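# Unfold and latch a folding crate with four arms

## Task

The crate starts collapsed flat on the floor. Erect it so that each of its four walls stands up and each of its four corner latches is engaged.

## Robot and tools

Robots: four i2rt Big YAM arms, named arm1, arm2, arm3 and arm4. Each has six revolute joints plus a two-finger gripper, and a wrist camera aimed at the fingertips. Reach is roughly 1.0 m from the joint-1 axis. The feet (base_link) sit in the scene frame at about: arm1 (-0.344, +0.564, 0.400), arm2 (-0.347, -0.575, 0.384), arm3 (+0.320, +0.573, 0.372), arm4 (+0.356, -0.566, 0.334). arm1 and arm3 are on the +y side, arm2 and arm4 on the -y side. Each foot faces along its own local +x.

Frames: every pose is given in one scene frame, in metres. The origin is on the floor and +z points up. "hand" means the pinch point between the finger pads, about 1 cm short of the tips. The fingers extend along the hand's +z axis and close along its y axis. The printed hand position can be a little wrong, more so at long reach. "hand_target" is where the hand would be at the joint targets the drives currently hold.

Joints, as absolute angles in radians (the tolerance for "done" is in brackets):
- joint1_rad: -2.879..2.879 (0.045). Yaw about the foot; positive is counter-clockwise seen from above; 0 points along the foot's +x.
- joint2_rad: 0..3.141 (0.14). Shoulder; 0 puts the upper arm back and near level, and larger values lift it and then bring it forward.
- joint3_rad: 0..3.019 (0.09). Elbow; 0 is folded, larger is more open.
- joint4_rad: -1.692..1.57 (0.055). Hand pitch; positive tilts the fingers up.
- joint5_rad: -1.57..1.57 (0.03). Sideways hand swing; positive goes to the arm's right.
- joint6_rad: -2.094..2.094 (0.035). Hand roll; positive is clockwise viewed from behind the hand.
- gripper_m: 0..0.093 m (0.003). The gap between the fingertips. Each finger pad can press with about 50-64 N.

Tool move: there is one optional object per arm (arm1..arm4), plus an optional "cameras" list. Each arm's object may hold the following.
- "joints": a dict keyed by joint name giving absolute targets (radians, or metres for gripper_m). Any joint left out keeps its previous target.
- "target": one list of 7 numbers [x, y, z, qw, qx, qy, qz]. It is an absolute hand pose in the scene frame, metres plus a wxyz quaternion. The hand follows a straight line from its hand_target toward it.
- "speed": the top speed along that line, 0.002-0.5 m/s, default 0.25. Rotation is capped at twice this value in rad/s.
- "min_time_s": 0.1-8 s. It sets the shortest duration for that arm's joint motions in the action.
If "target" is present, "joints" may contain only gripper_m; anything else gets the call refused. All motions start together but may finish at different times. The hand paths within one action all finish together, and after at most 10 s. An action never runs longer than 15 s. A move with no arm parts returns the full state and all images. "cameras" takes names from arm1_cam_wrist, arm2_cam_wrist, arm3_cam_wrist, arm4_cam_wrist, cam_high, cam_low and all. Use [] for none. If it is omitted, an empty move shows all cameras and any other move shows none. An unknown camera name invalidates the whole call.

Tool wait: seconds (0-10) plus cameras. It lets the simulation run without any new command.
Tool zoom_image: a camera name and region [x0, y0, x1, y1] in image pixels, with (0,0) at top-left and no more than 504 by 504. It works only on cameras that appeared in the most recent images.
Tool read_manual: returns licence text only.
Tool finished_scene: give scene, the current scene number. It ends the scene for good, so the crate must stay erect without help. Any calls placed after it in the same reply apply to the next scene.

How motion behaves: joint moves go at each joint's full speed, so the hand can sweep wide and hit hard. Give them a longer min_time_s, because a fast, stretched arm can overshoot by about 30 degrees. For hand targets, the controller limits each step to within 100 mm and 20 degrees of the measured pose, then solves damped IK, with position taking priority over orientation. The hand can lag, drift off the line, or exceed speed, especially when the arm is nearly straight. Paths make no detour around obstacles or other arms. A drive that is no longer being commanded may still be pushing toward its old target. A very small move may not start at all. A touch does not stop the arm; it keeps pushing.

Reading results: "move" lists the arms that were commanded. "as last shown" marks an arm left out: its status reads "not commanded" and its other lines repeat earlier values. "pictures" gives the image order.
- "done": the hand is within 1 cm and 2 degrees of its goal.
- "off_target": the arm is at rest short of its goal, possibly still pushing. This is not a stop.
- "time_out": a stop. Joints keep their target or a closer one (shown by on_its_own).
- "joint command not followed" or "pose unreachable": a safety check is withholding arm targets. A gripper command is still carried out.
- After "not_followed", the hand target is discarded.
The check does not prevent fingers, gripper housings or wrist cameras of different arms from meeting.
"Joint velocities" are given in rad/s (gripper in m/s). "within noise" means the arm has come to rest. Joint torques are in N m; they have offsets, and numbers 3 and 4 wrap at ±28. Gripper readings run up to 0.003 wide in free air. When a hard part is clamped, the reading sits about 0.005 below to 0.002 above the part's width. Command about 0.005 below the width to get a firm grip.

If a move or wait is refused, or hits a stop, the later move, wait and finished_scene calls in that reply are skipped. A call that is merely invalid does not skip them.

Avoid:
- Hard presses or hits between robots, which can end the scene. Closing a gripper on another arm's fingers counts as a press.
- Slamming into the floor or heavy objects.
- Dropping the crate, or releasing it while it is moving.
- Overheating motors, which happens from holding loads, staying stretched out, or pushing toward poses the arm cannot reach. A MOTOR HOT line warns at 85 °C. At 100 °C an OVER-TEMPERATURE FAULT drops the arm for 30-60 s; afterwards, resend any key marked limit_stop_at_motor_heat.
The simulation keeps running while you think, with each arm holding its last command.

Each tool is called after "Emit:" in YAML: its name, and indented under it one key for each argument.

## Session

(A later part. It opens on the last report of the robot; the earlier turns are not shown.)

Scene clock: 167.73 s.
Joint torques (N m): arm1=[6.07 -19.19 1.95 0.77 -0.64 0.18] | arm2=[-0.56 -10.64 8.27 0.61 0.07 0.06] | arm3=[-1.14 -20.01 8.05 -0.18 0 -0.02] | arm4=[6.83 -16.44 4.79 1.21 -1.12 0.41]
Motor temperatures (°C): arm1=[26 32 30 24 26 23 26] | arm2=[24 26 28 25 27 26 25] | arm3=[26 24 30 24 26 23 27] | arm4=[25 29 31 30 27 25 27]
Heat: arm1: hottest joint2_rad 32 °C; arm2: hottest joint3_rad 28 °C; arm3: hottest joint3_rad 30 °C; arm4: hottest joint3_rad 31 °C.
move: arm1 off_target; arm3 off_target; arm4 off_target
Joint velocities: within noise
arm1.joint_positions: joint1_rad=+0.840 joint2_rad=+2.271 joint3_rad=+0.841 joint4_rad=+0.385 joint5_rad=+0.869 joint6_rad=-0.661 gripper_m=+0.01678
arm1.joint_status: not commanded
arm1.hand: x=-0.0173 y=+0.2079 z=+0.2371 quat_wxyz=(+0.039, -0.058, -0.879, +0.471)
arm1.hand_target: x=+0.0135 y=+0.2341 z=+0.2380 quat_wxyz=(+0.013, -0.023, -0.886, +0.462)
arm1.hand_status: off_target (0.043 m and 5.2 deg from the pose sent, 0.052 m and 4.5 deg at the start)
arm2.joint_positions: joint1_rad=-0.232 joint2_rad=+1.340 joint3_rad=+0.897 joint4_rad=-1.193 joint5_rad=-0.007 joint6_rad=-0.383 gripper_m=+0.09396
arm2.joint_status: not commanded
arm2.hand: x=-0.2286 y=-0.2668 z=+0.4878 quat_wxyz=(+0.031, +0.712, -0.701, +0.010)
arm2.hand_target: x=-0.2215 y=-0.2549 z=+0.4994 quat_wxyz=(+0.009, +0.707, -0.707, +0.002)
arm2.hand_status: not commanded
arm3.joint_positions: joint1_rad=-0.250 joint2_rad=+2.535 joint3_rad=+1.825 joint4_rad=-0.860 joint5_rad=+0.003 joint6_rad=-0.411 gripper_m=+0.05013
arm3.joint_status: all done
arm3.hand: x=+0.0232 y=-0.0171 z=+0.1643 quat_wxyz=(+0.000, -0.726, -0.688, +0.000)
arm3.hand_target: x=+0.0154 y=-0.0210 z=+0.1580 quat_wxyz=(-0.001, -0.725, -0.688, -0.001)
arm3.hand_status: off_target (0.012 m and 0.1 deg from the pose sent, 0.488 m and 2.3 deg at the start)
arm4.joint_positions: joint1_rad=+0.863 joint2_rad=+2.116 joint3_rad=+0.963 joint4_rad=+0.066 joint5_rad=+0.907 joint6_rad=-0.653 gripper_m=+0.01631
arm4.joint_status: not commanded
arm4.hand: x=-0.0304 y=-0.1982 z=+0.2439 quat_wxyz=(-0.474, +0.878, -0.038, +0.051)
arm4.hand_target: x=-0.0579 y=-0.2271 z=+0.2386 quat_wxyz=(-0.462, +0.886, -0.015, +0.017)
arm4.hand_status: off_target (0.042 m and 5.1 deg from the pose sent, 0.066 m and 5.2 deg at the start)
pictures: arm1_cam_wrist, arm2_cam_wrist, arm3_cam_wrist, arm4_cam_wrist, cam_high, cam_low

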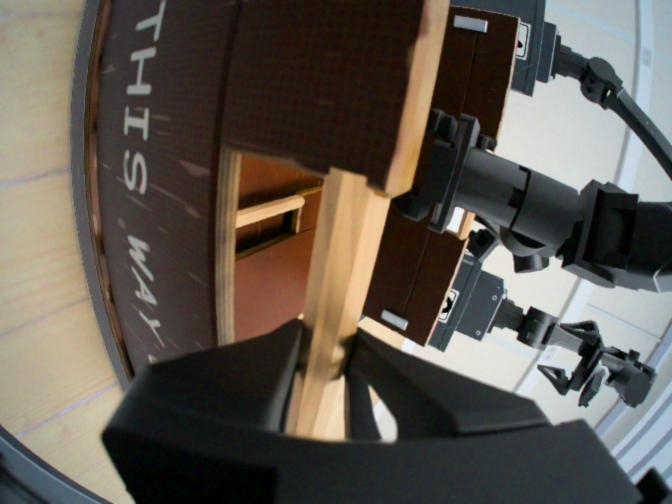

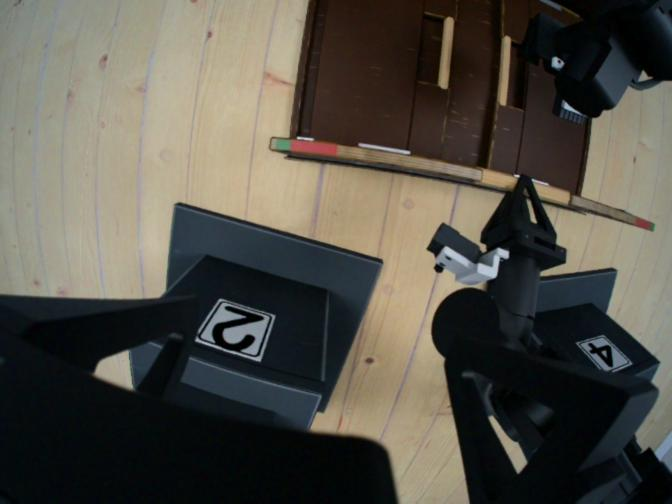

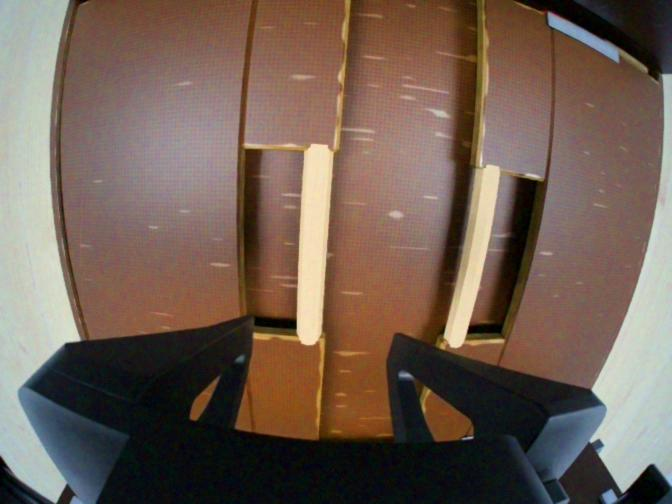

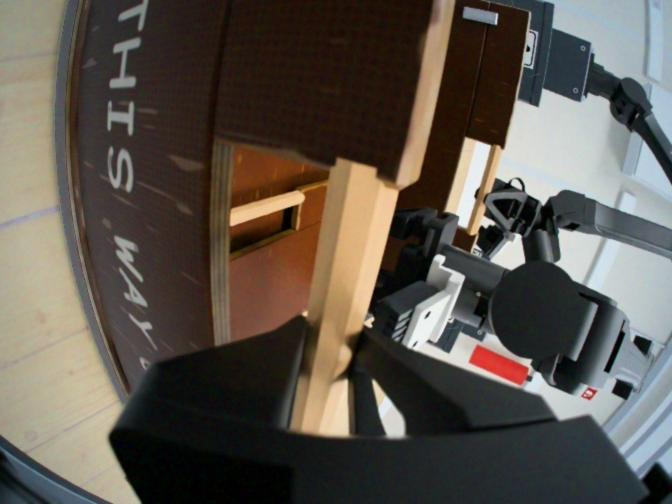

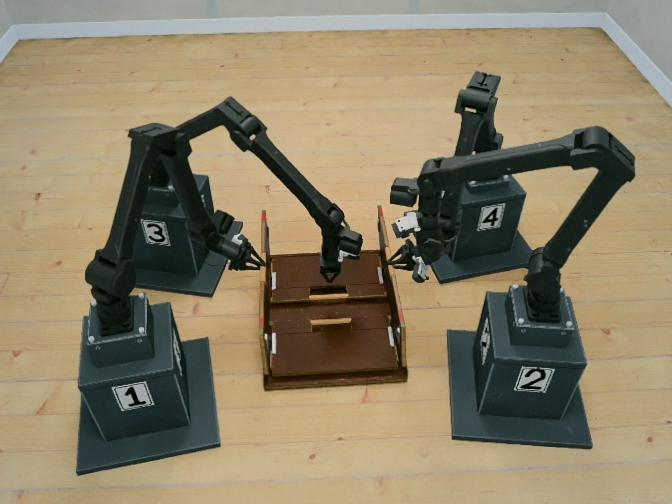

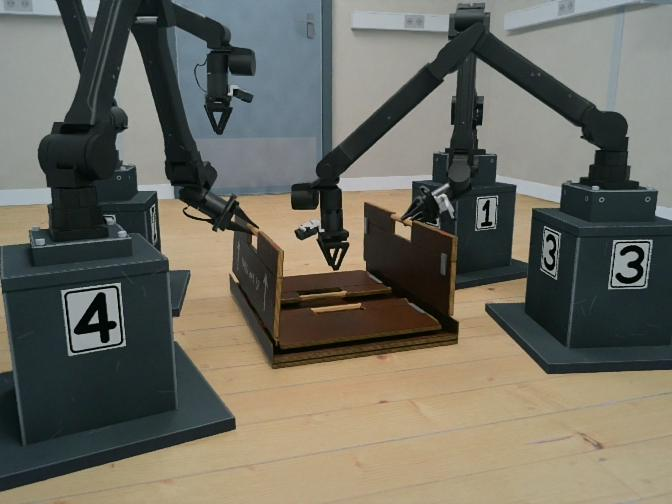

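Emit:
move:
  arm3: {"target": [0.018, -0.024, 0.075, 0, 0.6845, 0.729, 0], "speed": 0.2}
  cameras: ["arm3_cam_wrist", "cam_low"]

Scene clock: 177.73 s.
Joint torques (N m): arm1=[6.24 -19.08 1.96 0.69 -0.68 0.18] | arm2=[-0.56 -10.64 8.28 0.59 0.07 0.07] | arm3=[-0.56 -20.78 7.5 0.31 0.03 -0.06] | arm4=[6.83 -16.44 4.79 1.2 -1.12 0.41]
Motor temperatures (°C): arm1=[26 32 29 24 26 23 26] | arm2=[24 26 28 25 27 26 25] | arm3=[26 26 30 24 26 23 27] | arm4=[25 29 30 30 27 25 28]
Heat: arm1: hottest joint2_rad 32 °C; arm2: hottest joint3_rad 28 °C; arm3: hottest joint3_rad 30 °C; arm4: hottest joint3_rad 30 °C.
move: arm3 off_target
Joint velocities: within noise
arm1, arm2, arm4: as last shown
arm3.joint_positions: joint1_rad=-0.250 joint2_rad=+2.710 joint3_rad=+1.917 joint4_rad=-0.793 joint5_rad=+0.003 joint6_rad=-0.520 gripper_m=+0.05013
arm3.joint_status: not commanded
arm3.hand: x=+0.0247 y=-0.0145 z=+0.0779 quat_wxyz=(+0.003, -0.687, -0.726, -0.008)
arm3.hand_target: x=+0.0183 y=-0.0233 z=+0.0755 quat_wxyz=(+0.000, -0.685, -0.729, +0.001)
arm3.hand_status: off_target (0.012 m and 1.0 deg from the pose sent, 0.090 m and 6.7 deg at the start)

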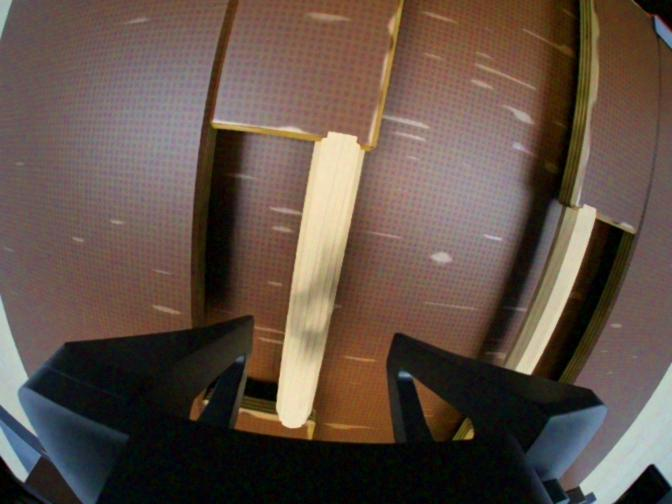

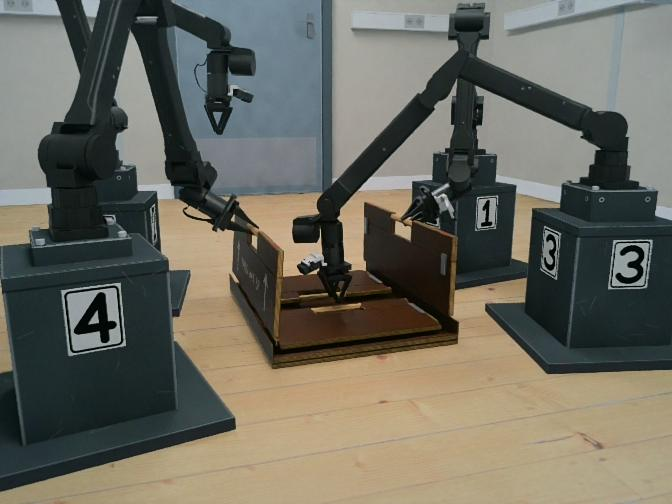

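Emit:
move:
  arm3: {"target": [0.0200, -0.0245, 0.039, 0, 0.6819, 0.7314, 0], "speed": 0.15}
  cameras: ["arm3_cam_wrist"]

Emit:
move:
  arm3: {"joints": {"gripper_m": 0.0125}}
  cameras: ["arm3_cam_wrist", "cam_low"]

Scene clock: 184.13 s.
Joint torques (N m): arm1=[6.24 -19.19 1.96 0.94 -0.64 0.2] | arm2=[-0.56 -10.64 8.27 0.61 0.07 0.06] | arm3=[-0.67 -19.9 7.53 0.53 0 -0.07] | arm4=[6.77 -16.44 4.81 1.21 -1.12 0.41]
Motor temperatures (°C): arm1=[26 32 29 24 26 23 26] | arm2=[24 26 28 25 27 26 25] | arm3=[26 26 31 24 26 23 27] | arm4=[25 29 30 30 27 25 28]
Heat: arm1: hottest joint2_rad 32 °C; arm2: hottest joint3_rad 28 °C; arm3: hottest joint3_rad 31 °C; arm4: hottest joint3_rad 30 °C.
move: arm3 off_target
Joint velocities: within noise
arm1, arm2, arm4: as last shown
arm3.joint_positions: joint1_rad=-0.250 joint2_rad=+2.776 joint3_rad=+1.972 joint4_rad=-0.776 joint5_rad=+0.003 joint6_rad=-0.526 gripper_m=+0.05013
arm3.joint_status: not commanded
arm3.hand: x=+0.0229 y=-0.0182 z=+0.0502 quat_wxyz=(+0.002, -0.685, -0.728, -0.005)
arm3.hand_target: x=+0.0205 y=-0.0235 z=+0.0390 quat_wxyz=(+0.000, -0.682, -0.732, +0.000)
arm3.hand_status: off_target (0.013 m and 0.8 deg from the pose sent, 0.040 m and 1.3 deg at the start)

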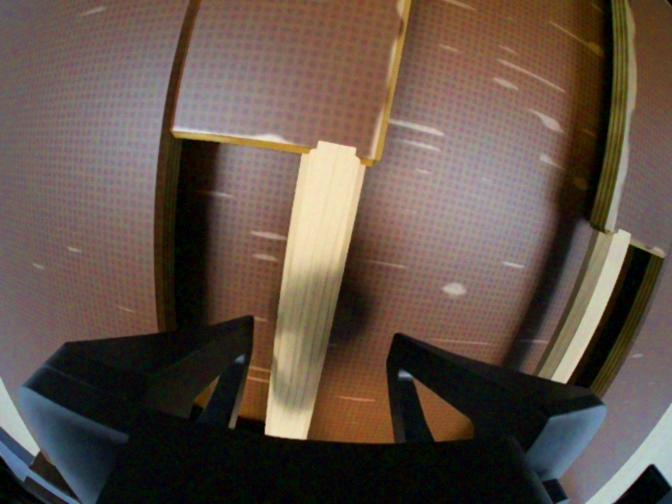

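Scene clock: 184.87 s.
Joint torques (N m): arm1=[6.77 -19.19 1.84 0.92 -0.67 0.17] | arm2=[-0.56 -10.64 8.28 0.59 0.07 0.06] | arm3=[-1.08 -19.55 7.47 0.91 0.2 -0.11] | arm4=[6.77 -16.44 4.81 1.21 -1.12 0.41]
Motor temperatures (°C): arm1=[26 32 29 24 26 23 26] | arm2=[24 26 28 25 27 26 25] | arm3=[26 26 31 24 26 23 27] | arm4=[25 29 30 30 27 25 28]
Heat: arm1: hottest joint2_rad 32 °C; arm2: hottest joint3_rad 28 °C; arm3: hottest joint3_rad 31 °C; arm4: hottest joint3_rad 30 °C.
move: arm3 off_target
Joint velocities: within noise
arm1, arm2, arm4: as last shown
arm3.joint_positions: joint1_rad=-0.242 joint2_rad=+2.776 joint3_rad=+1.972 joint4_rad=-0.784 joint5_rad=-0.011 joint6_rad=-0.522 gripper_m=+0.01633
arm3.joint_status: gripper_m off_target (ended at +0.01636, target +0.01250)
arm3.hand: x=+0.0305 y=-0.0198 z=+0.0503 quat_wxyz=(-0.004, -0.684, -0.729, -0.010)
arm3.hand_target: x=+0.0253 y=-0.0259 z=+0.0392 quat_wxyz=(-0.004, -0.680, -0.734, -0.001)
arm3.hand_status: not commanded

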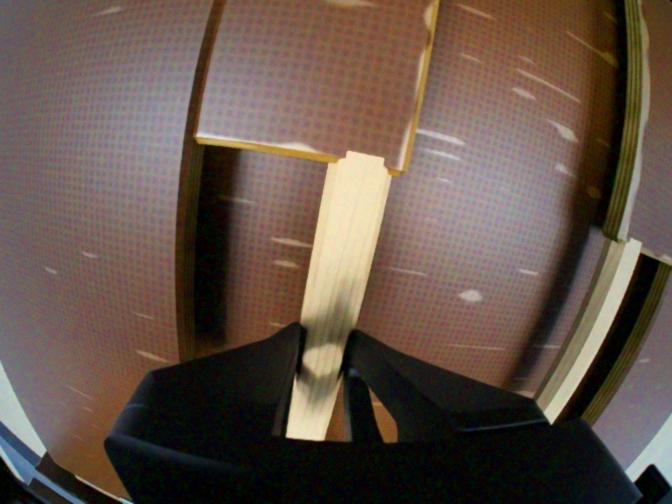

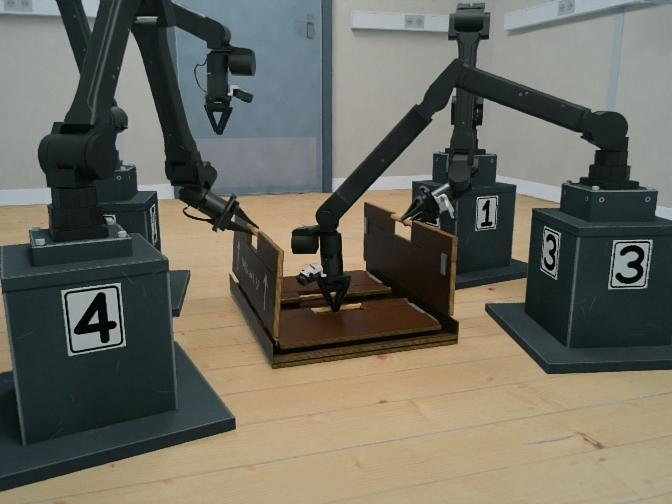

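Emit:
move:
  arm3: {"target": [0.052, -0.026, 0.162, -0.1184, 0.6716, 0.7203, -0.127], "speed": 0.15}

Emit:
move:
  arm3: {"target": [0.122, -0.021, 0.24, -0.205, 0.6504, 0.6975, -0.22], "speed": 0.15}
  cameras: ["all"]

Scene clock: 193.13 s.
Joint torques (N m): arm1=[5.6 -18.96 1.84 0.64 -0.65 0.15] | arm2=[-0.56 -10.7 8.28 0.61 0.07 0.06] | arm3=[1.08 -26.99 2.77 -0.72 1.21 0] | arm4=[5.3 -15.62 6.06 1.18 -1.46 0.3]
Motor temperatures (°C): arm1=[26 32 29 24 27 23 26] | arm2=[24 26 28 25 27 26 25] | arm3=[26 27 31 24 26 23 27] | arm4=[25 29 30 30 28 25 28]
Heat: arm1: hottest joint2_rad 32 °C; arm2: hottest joint3_rad 28 °C; arm3: hottest joint3_rad 31 °C; arm4: hottest joint3_rad 30 °C.
move: arm3 off_target
Joint velocities: within noise
arm1, arm2: as last shown
arm3.joint_positions: joint1_rad=-0.143 joint2_rad=+2.565 joint3_rad=+1.682 joint4_rad=-0.552 joint5_rad=+0.299 joint6_rad=-0.427 gripper_m=+0.01633
arm3.joint_status: not commanded
arm3.hand: x=+0.0444 y=-0.0182 z=+0.1172 quat_wxyz=(+0.111, -0.681, -0.714, +0.118)
arm3.hand_target: x=+0.0467 y=-0.0274 z=+0.1590 quat_wxyz=(+0.117, -0.674, -0.718, +0.131)
arm3.hand_status: off_target (0.046 m and 1.9 deg from the pose sent, 0.114 m and 21.2 deg at the start)
arm4.joint_positions: joint1_rad=+0.883 joint2_rad=+2.108 joint3_rad=+0.946 joint4_rad=+0.066 joint5_rad=+0.916 joint6_rad=-0.634 gripper_m=+0.01631
arm4.joint_status: not commanded
arm4.hand: x=-0.0306 y=-0.2086 z=+0.2448 quat_wxyz=(-0.476, +0.877, -0.037, +0.048)
arm4.hand_target: x=-0.0579 y=-0.2275 z=+0.2384 quat_wxyz=(-0.462, +0.887, -0.019, +0.015)
arm4.hand_status: not commanded
pictures: none

Scene clock: 194.63 s.
Joint torques (N m): arm1=[5.6 -19.49 1.88 0.77 -0.64 0.16] | arm2=[-0.56 -10.7 8.29 0.61 0.07 0.07] | arm3=[2.2 -24.47 3.4 -1.16 0.59 0.05] | arm4=[4.78 -15.27 6.5 1.17 -1.55 0.24]
Motor temperatures (°C): arm1=[26 32 29 24 27 23 26] | arm2=[24 26 28 25 27 26 25] | arm3=[26 27 31 24 26 23 27] | arm4=[25 29 30 30 28 25 28]
Heat: arm1: hottest joint2_rad 32 °C; arm2: hottest joint3_rad 28 °C; arm3: hottest joint3_rad 31 °C; arm4: hottest joint3_rad 30 °C.
move: arm3 off_target
Joint velocities: within noise
arm1, arm2: as last shown
arm1.hand_target: x=+0.0134 y=+0.2341 z=+0.2380 quat_wxyz=(+0.013, -0.023, -0.886, +0.462)
arm3.joint_positions: joint1_rad=+0.015 joint2_rad=+2.377 joint3_rad=+1.495 joint4_rad=-0.527 joint5_rad=+0.592 joint6_rad=-0.287 gripper_m=+0.01633
arm3.joint_status: not commanded
arm3.hand: x=+0.1019 y=-0.0147 z=+0.2041 quat_wxyz=(+0.208, -0.662, -0.687, +0.215)
arm3.hand_target: x=+0.1194 y=-0.0216 z=+0.2375 quat_wxyz=(+0.206, -0.650, -0.697, +0.220)
arm3.hand_status: off_target (0.042 m and 1.9 deg from the pose sent, 0.145 m and 16.4 deg at the start)
arm4.joint_positions: joint1_rad=+0.889 joint2_rad=+2.105 joint3_rad=+0.941 joint4_rad=+0.066 joint5_rad=+0.919 joint6_rad=-0.628 gripper_m=+0.01631
arm4.joint_status: not commanded
arm4.hand: x=-0.0309 y=-0.2115 z=+0.2456 quat_wxyz=(-0.477, +0.877, -0.037, +0.047)
arm4.hand_target: x=-0.0582 y=-0.2269 z=+0.2389 quat_wxyz=(-0.462, +0.886, -0.020, +0.015)
arm4.hand_status: not commanded
pictures: arm1_cam_wrist, arm2_cam_wrist, arm3_cam_wrist, arm4_cam_wrist, cam_high, cam_low

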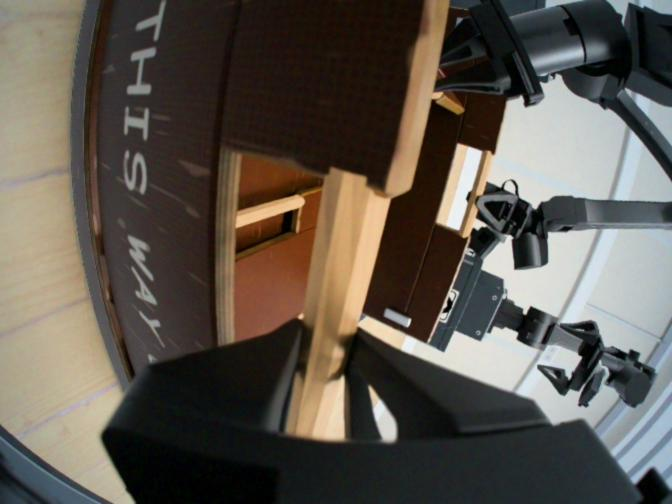

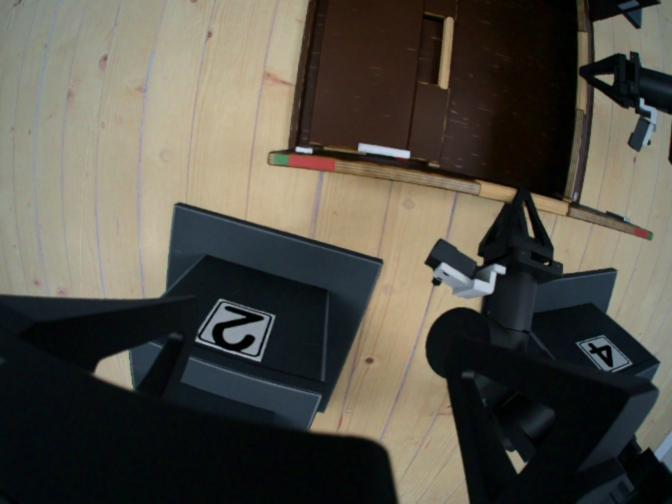

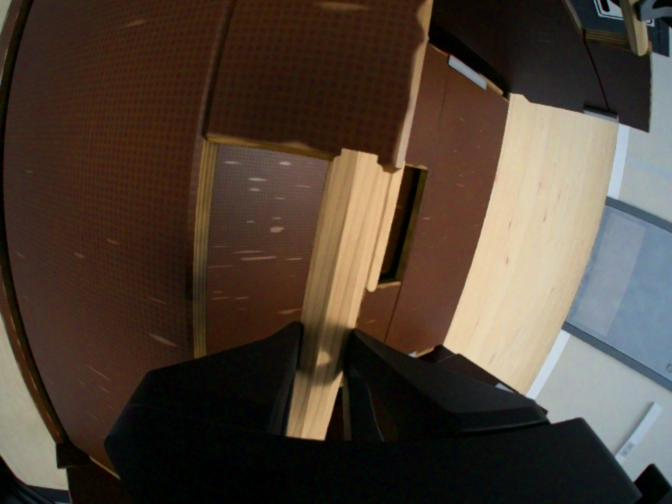

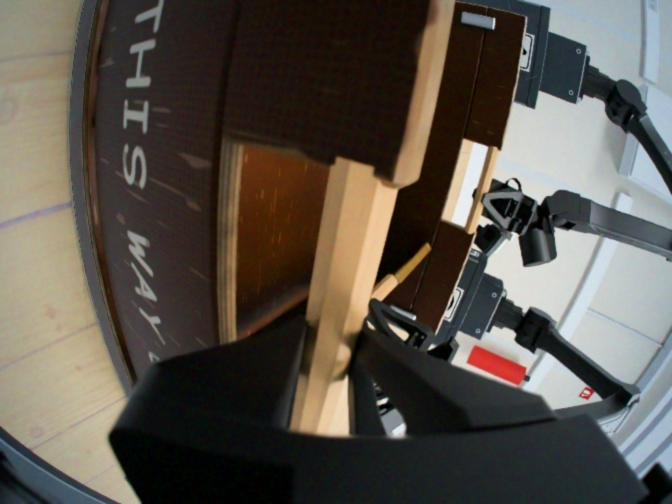

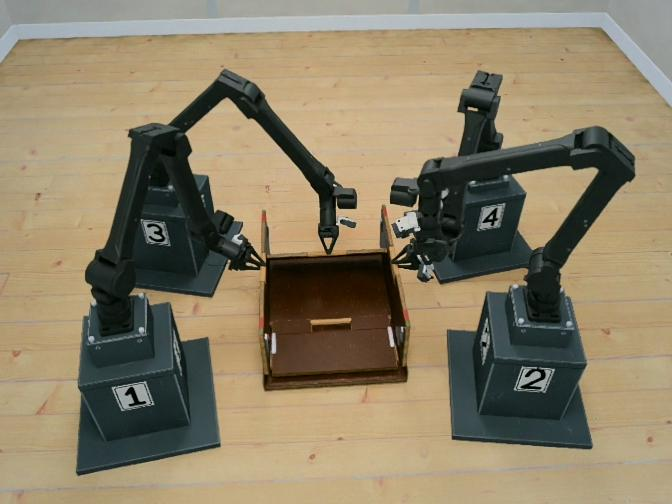

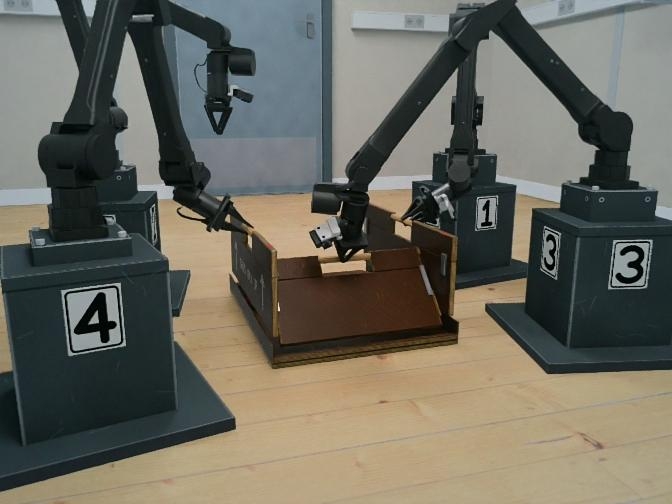

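Emit:
move:
  arm3: {"target": [0.19, -0.018, 0.268, -0.261, 0.6301, 0.6757, -0.28], "speed": 0.15}

Emit:
move:
  arm3: {"target": [0.255, -0.012, 0.262, -0.3148, 0.6049, 0.6488, -0.3378], "speed": 0.12}
  cameras: ["arm2_cam_wrist", "arm3_cam_wrist", "cam_high", "cam_low"]

Emit:
zoom_image:
  camera: "cam_high"
  region: [230, 180, 430, 400]

Emit:
zoom_image:
  camera: "cam_low"
  region: [220, 180, 480, 380]

Scene clock: 198.33 s.
Joint torques (N m): arm1=[5.83 -19.37 2 0.72 -0.6 0.16] | arm2=[-0.56 -10.7 8.28 0.61 0.07 0.07] | arm3=[3.02 -22.3 3.92 -1.03 0.36 0.1] | arm4=[4.72 -15.27 6.54 1.18 -1.57 0.24]
Motor temperatures (°C): arm1=[26 32 29 24 27 23 26] | arm2=[24 26 28 25 27 26 25] | arm3=[26 27 31 24 26 23 28] | arm4=[25 29 30 30 28 25 28]
Heat: arm1: hottest joint2_rad 32 °C; arm2: hottest joint3_rad 28 °C; arm3: hottest joint3_rad 31 °C; arm4: hottest joint3_rad 30 °C.
move: arm3 off_target
Joint velocities: within noise
arm1, arm2: as last shown
arm3.joint_positions: joint1_rad=+0.158 joint2_rad=+2.326 joint3_rad=+1.458 joint4_rad=-0.618 joint5_rad=+0.793 joint6_rad=-0.120 gripper_m=+0.01598
arm3.joint_status: not commanded
arm3.hand: x=+0.1623 y=-0.0127 z=+0.2438 quat_wxyz=(+0.270, -0.643, -0.661, +0.277)
arm3.hand_target: x=+0.1884 y=-0.0193 z=+0.2672 quat_wxyz=(+0.261, -0.629, -0.676, +0.281)
arm3.hand_status: off_target (0.037 m and 2.5 deg from the pose sent, 0.109 m and 10.3 deg at the start)
arm4.joint_positions: joint1_rad=+0.890 joint2_rad=+2.105 joint3_rad=+0.940 joint4_rad=+0.066 joint5_rad=+0.919 joint6_rad=-0.628 gripper_m=+0.01631
arm4.joint_status: not commanded
arm4.hand: x=-0.0308 y=-0.2125 z=+0.2453 quat_wxyz=(-0.477, +0.877, -0.036, +0.047)
arm4.hand_target: x=-0.0580 y=-0.2275 z=+0.2385 quat_wxyz=(-0.462, +0.887, -0.019, +0.015)
arm4.hand_status: not commanded
pictures: none

Scene clock: 199.77 s.
Joint torques (N m): arm1=[5.54 -19.96 1.98 0.73 -0.68 0.13] | arm2=[-0.62 -10.7 8.28 0.61 0.07 0.06] | arm3=[4.07 -19.08 5.72 -1.91 0.47 0.32] | arm4=[4.72 -15.27 6.53 1.17 -1.57 0.23]
Motor temperatures (°C): arm1=[26 32 29 24 27 23 26] | arm2=[24 26 28 25 27 26 25] | arm3=[26 27 31 24 26 23 28] | arm4=[25 29 30 30 28 25 28]
Heat: arm1: hottest joint2_rad 32 °C; arm2: hottest joint3_rad 28 °C; arm3: hottest joint3_rad 31 °C; arm4: hottest joint3_rad 30 °C.
move: arm3 off_target
Joint velocities: within noise
arm1, arm2: as last shown
arm3.joint_positions: joint1_rad=+0.290 joint2_rad=+2.346 joint3_rad=+1.477 joint4_rad=-0.747 joint5_rad=+0.967 joint6_rad=+0.080 gripper_m=+0.01587
arm3.joint_status: not commanded
arm3.hand: x=+0.2201 y=-0.0095 z=+0.2601 quat_wxyz=(+0.317, -0.621, -0.632, +0.339)
arm3.hand_target: x=+0.2531 y=-0.0116 z=+0.2616 quat_wxyz=(+0.317, -0.601, -0.652, +0.337)
arm3.hand_status: off_target (0.035 m and 2.6 deg from the pose sent, 0.094 m and 9.8 deg at the start)
arm4.joint_positions: joint1_rad=+0.890 joint2_rad=+2.105 joint3_rad=+0.940 joint4_rad=+0.066 joint5_rad=+0.921 joint6_rad=-0.628 gripper_m=+0.01631
arm4.joint_status: not commanded
arm4.hand: x=-0.0306 y=-0.2124 z=+0.2454 quat_wxyz=(-0.478, +0.877, -0.036, +0.048)
arm4.hand_target: x=-0.0578 y=-0.2274 z=+0.2387 quat_wxyz=(-0.462, +0.886, -0.019, +0.016)
arm4.hand_status: not commanded

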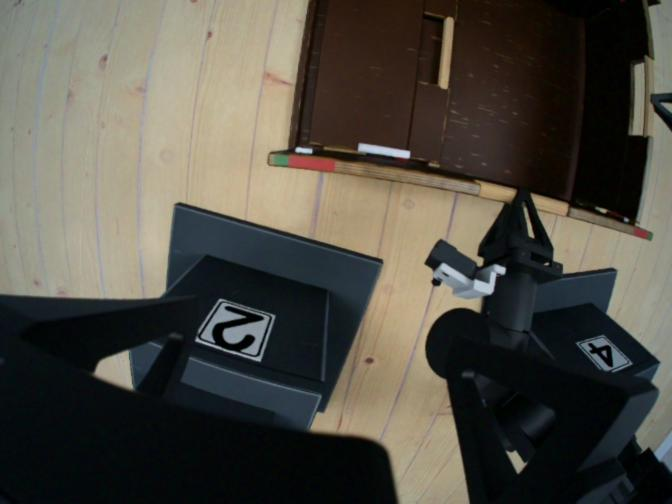

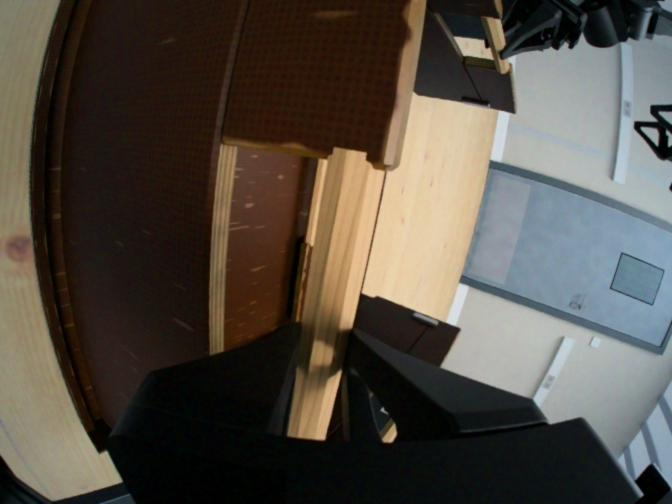

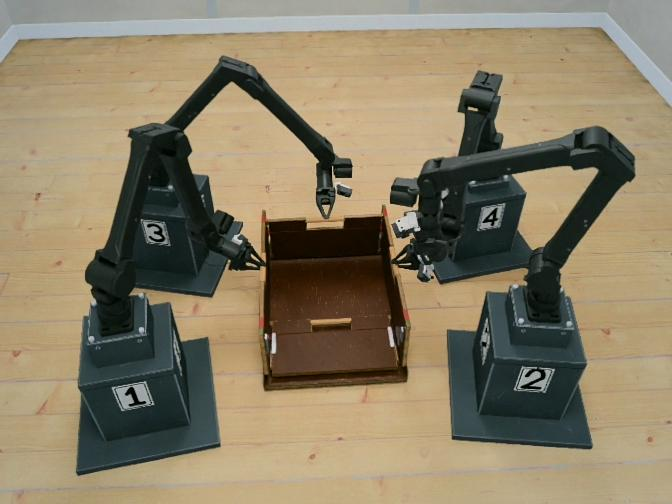

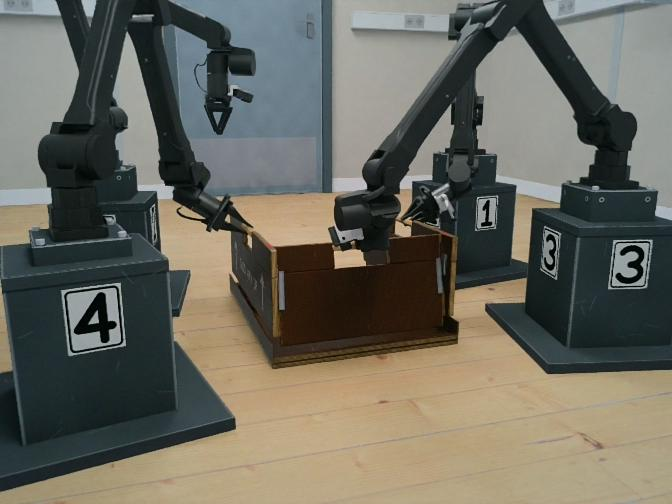

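Scaled by 2.291 from the camera's image (finer frame: 960x720).

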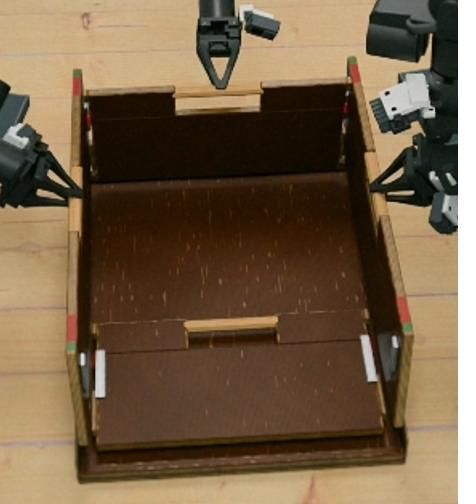

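Scaled by 1.938 from the camera's image (finer frame: 960x720).

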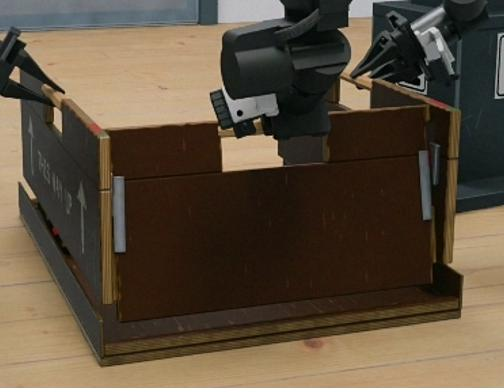

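Emit:
move:
  arm3: {"target": [0.285, -0.010, 0.262, -0.341, 0.5906, 0.6334, -0.3658], "speed": 0.12}
  cameras: ["arm2_cam_wrist", "arm3_cam_wrist", "cam_high", "cam_low"]

Emit:
zoom_image:
  camera: "cam_high"
  region: [230, 180, 430, 400]

Emit:
zoom_image:
  camera: "cam_low"
  region: [220, 180, 480, 380]

Scene clock: 203.83 s.
Joint torques (N m): arm1=[6.42 -18.55 1.99 0.68 -0.61 0.19] | arm2=[-0.56 -10.64 8.28 0.59 0.07 0.07] | arm3=[3.6 -18.9 5.59 -1.89 0.28 0.32] | arm4=[4.72 -15.27 6.54 1.17 -1.57 0.23]
Motor temperatures (°C): arm1=[26 32 29 24 27 23 26] | arm2=[24 26 28 25 27 26 25] | arm3=[26 27 31 24 26 23 28] | arm4=[25 29 30 30 29 25 28]
Heat: arm1: hottest joint2_rad 32 °C; arm2: hottest joint3_rad 28 °C; arm3: hottest joint3_rad 31 °C; arm4: hottest joint3_rad 30 °C.
move: arm3 off_target
Joint velocities: within noise
arm1.joint_positions: joint1_rad=+0.840 joint2_rad=+2.271 joint3_rad=+0.841 joint4_rad=+0.385 joint5_rad=+0.869 joint6_rad=-0.661 gripper_m=+0.01678
arm1.joint_status: not commanded
arm1.hand: x=-0.0173 y=+0.2079 z=+0.2371 quat_wxyz=(+0.039, -0.058, -0.879, +0.471)
arm1.hand_target: x=+0.0134 y=+0.2341 z=+0.2380 quat_wxyz=(+0.013, -0.023, -0.886, +0.462)
arm1.hand_status: not commanded
arm2.joint_positions: joint1_rad=-0.232 joint2_rad=+1.340 joint3_rad=+0.897 joint4_rad=-1.193 joint5_rad=-0.007 joint6_rad=-0.383 gripper_m=+0.09396
arm2.joint_status: not commanded
arm2.hand: x=-0.2286 y=-0.2668 z=+0.4878 quat_wxyz=(+0.031, +0.712, -0.701, +0.010)
arm2.hand_target: x=-0.2215 y=-0.2549 z=+0.4994 quat_wxyz=(+0.009, +0.707, -0.707, +0.002)
arm2.hand_status: not commanded
arm3.joint_positions: joint1_rad=+0.359 joint2_rad=+2.394 joint3_rad=+1.533 joint4_rad=-0.892 joint5_rad=+1.048 joint6_rad=+0.233 gripper_m=+0.01581
arm3.joint_status: not commanded
arm3.hand: x=+0.2519 y=-0.0079 z=+0.2618 quat_wxyz=(+0.344, -0.606, -0.616, +0.367)
arm3.hand_target: x=+0.2841 y=-0.0092 z=+0.2615 quat_wxyz=(+0.342, -0.590, -0.634, +0.366)
arm3.hand_status: off_target (0.033 m and 2.7 deg from the pose sent, 0.065 m and 5.4 deg at the start)
arm4: as last shown
arm4.hand_target: x=-0.0578 y=-0.2274 z=+0.2386 quat_wxyz=(-0.462, +0.886, -0.019, +0.016)

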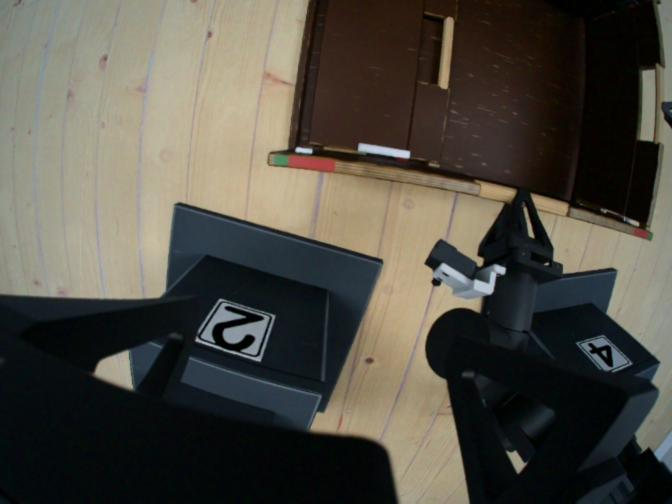

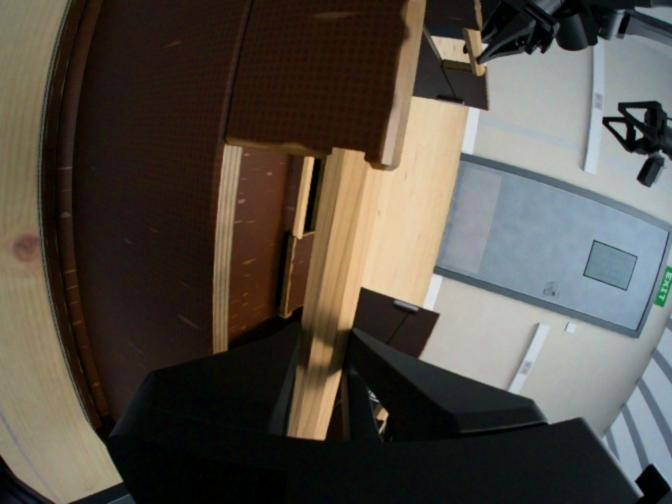

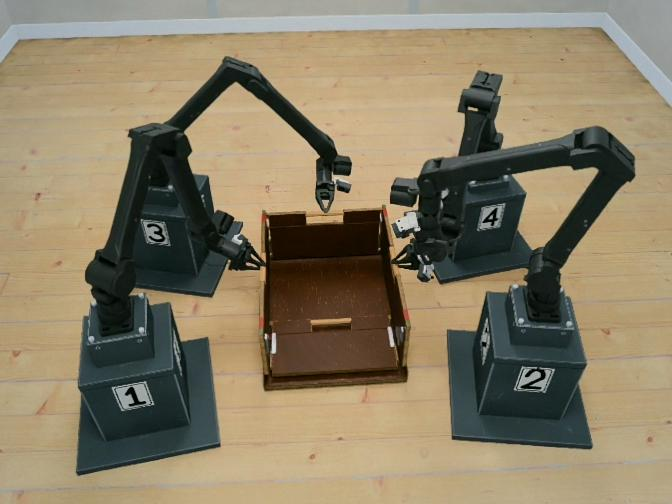

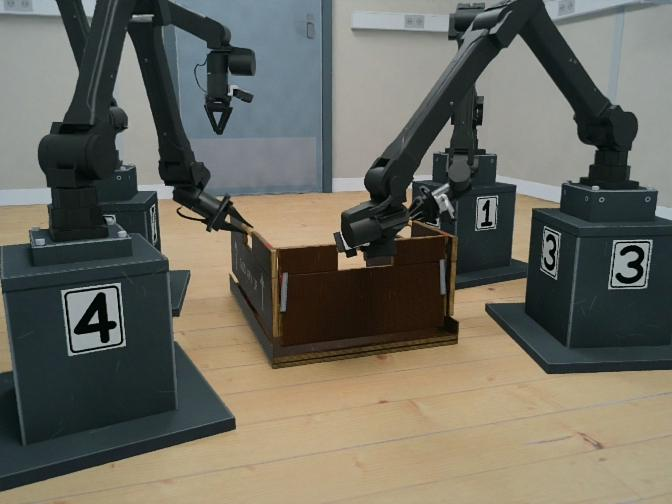

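Scaled by 2.291 from the camera's image (finer frame: 960x720).

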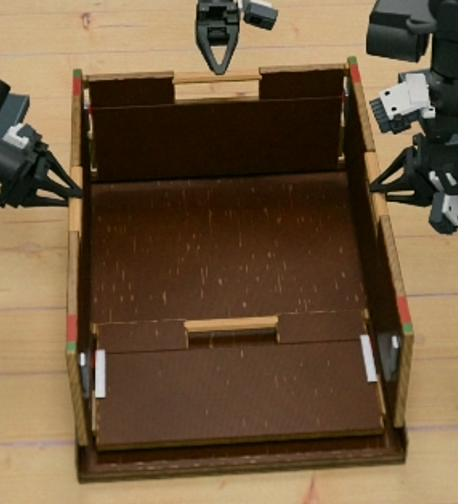

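Scaled by 1.938 from the camera's image (finer frame: 960x720).

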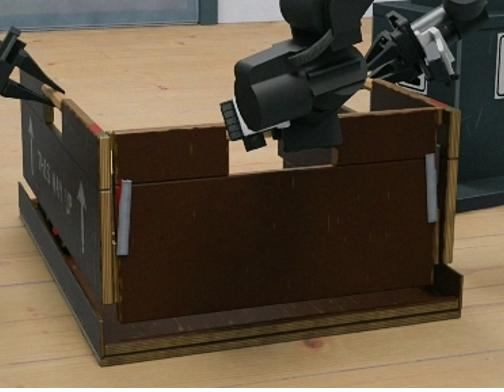

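Emit:
zoom_image:
  camera: "cam_low"
  region: [255, 225, 315, 365]

Emit:
zoom_image:
  camera: "cam_low"
  region: [410, 215, 480, 355]

Emit:
zoom_image:
  camera: "cam_high"
  region: [255, 195, 325, 265]

Emit:
zoom_image:
  camera: "cam_high"
  region: [345, 195, 415, 265]

Emit:
zoom_image:
  camera: "arm2_cam_wrist"
  region: [540, 80, 672, 250]

Scaled by 3.600 from the camera's image (finer frame: 960x720).

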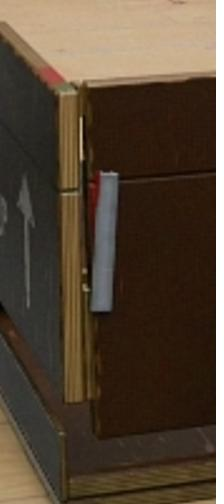

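Scaled by 3.600 from the camera's image (finer frame: 960x720).

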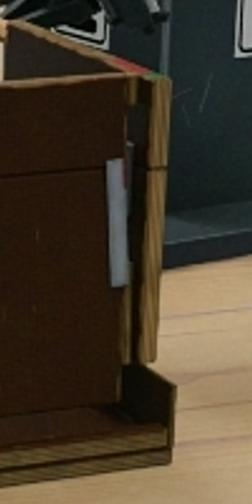

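Scaled by 7.200 from the camera's image (finer frame: 960x720).

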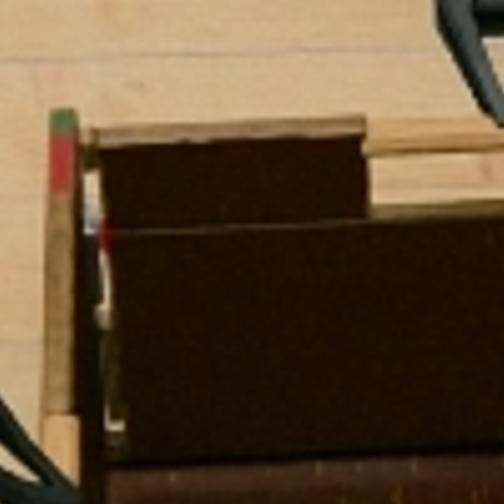

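Scaled by 7.200 from the camera's image (finer frame: 960x720).

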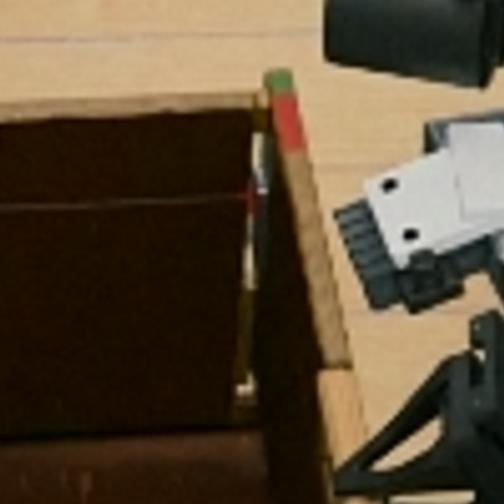

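Scaled by 2.965 from the camera's image (finer frame: 960x720).

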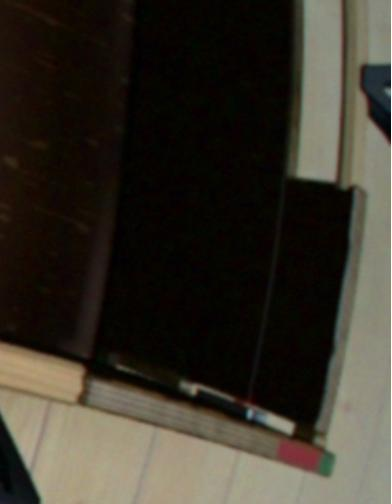

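Emit:
move:
  arm2: {"target": [-0.077, -0.002, 0.31, 0, 0.729, -0.6845, 0], "speed": 0.3, "joints": {"gripper_m": 0.05}}
  cameras: ["arm2_cam_wrist"]

Emit:
zoom_image:
  camera: "arm2_cam_wrist"
  region: [400, 0, 672, 250]

Emit:
zoom_image:
  camera: "arm2_cam_wrist"
  region: [400, 200, 672, 450]

Scene clock: 216.77 s.
Joint torques (N m): arm1=[5.83 -19.31 1.91 0.7 -0.65 0.13] | arm2=[-0.91 -23.24 8.59 -0.13 0.05 -0.14] | arm3=[3.96 -18.73 5.79 -1.89 0.31 0.32] | arm4=[4.72 -15.27 6.54 1.18 -1.57 0.23]
Motor temperatures (°C): arm1=[26 32 29 24 27 23 26] | arm2=[24 26 28 25 27 26 25] | arm3=[26 28 30 24 26 23 28] | arm4=[25 29 29 30 30 25 28]
Heat: arm1: hottest joint2_rad 32 °C; arm2: hottest joint3_rad 28 °C; arm3: hottest joint3_rad 30 °C; arm4: hottest joint4_rad 30 °C.
move: arm2 off_target
Joint velocities: within noise
arm1, arm3, arm4: as last shown
arm2.joint_positions: joint1_rad=-0.298 joint2_rad=+2.254 joint3_rad=+1.627 joint4_rad=-0.978 joint5_rad=-0.004 joint6_rad=-0.492 gripper_m=+0.05013
arm2.joint_status: all done
arm2.hand: x=-0.0885 y=-0.0176 z=+0.2938 quat_wxyz=(+0.017, +0.727, -0.686, +0.004)
arm2.hand_target: x=-0.0775 y=-0.0043 z=+0.3084 quat_wxyz=(+0.000, +0.728, -0.685, -0.001)
arm2.hand_status: off_target (0.025 m and 2.0 deg from the pose sent, 0.353 m and 4.6 deg at the start)

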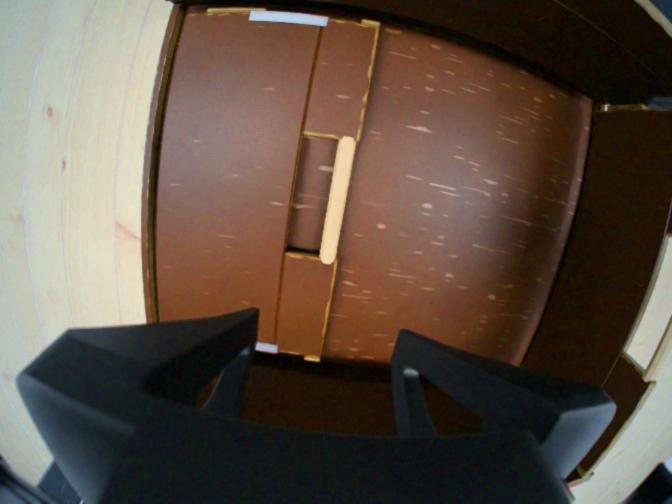

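Scaled by 1.853 from the camera's image (finer frame: 960x720).

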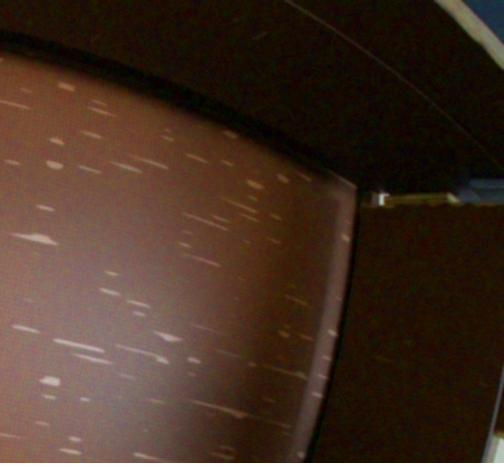

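Scaled by 1.853 from the camera's image (finer frame: 960x720).

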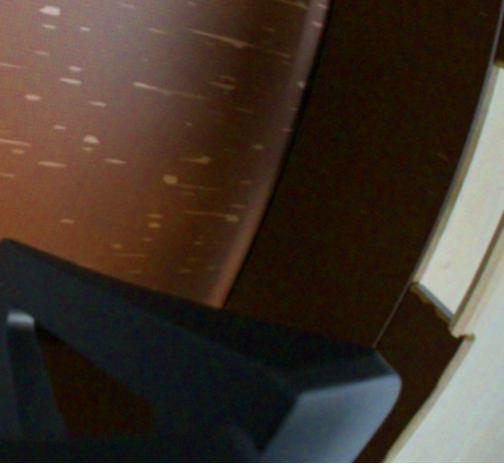

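Emit:
move:
  arm2: {"target": [-0.068, 0.003, 0.085, 0, 0.7373, -0.6756, 0], "speed": 0.25}
  arm3: {"target": [0.295, -0.010, 0.262, -0.341, 0.5906, 0.6334, -0.3658], "speed": 0.12}
  cameras: ["arm2_cam_wrist"]

Scene clock: 223.00 s.
Joint torques (N m): arm1=[6.36 -19.14 1.91 0.73 -0.63 0.17] | arm2=[-0.79 -24.64 6.78 0.55 0.06 -0.14] | arm3=[4.89 -18.78 5.63 -2.14 0.18 0.36] | arm4=[4.72 -15.27 6.54 1.18 -1.58 0.23]
Motor temperatures (°C): arm1=[26 32 29 24 27 23 26] | arm2=[24 26 28 25 27 26 25] | arm3=[26 28 30 24 26 23 28] | arm4=[25 29 29 30 30 25 28]
Heat: arm1: hottest joint2_rad 32 °C; arm2: hottest joint3_rad 28 °C; arm3: hottest joint3_rad 30 °C; arm4: hottest joint4_rad 30 °C.
move: arm2 off_target; arm3 off_target
Joint velocities: within noise
arm1, arm4: as last shown
arm2.joint_positions: joint1_rad=-0.298 joint2_rad=+2.682 joint3_rad=+1.785 joint4_rad=-0.717 joint5_rad=-0.003 joint6_rad=-0.526 gripper_m=+0.05013
arm2.joint_status: not commanded
arm2.hand: x=-0.0862 y=-0.0136 z=+0.0758 quat_wxyz=(+0.021, +0.739, -0.674, +0.005)
arm2.hand_target: x=-0.0721 y=+0.0031 z=+0.0860 quat_wxyz=(-0.001, +0.739, -0.674, +0.000)
arm2.hand_status: off_target (0.026 m and 2.5 deg from the pose sent, 0.211 m and 2.6 deg at the start)
arm3.joint_positions: joint1_rad=+0.359 joint2_rad=+2.401 joint3_rad=+1.547 joint4_rad=-0.920 joint5_rad=+1.049 joint6_rad=+0.256 gripper_m=+0.01581
arm3.joint_status: not commanded
arm3.hand: x=+0.2518 y=-0.0080 z=+0.2617 quat_wxyz=(+0.348, -0.609, -0.612, +0.366)
arm3.hand_target: x=+0.2927 y=-0.0092 z=+0.2622 quat_wxyz=(+0.341, -0.590, -0.633, +0.367)
arm3.hand_status: off_target (0.043 m and 3.3 deg from the pose sent, 0.043 m and 2.7 deg at the start)

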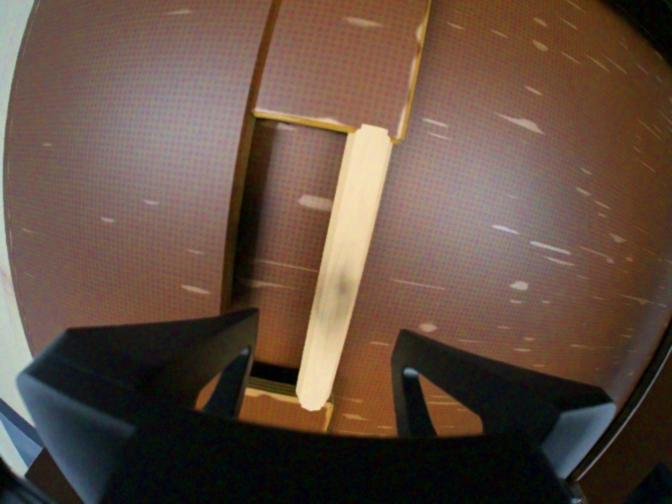

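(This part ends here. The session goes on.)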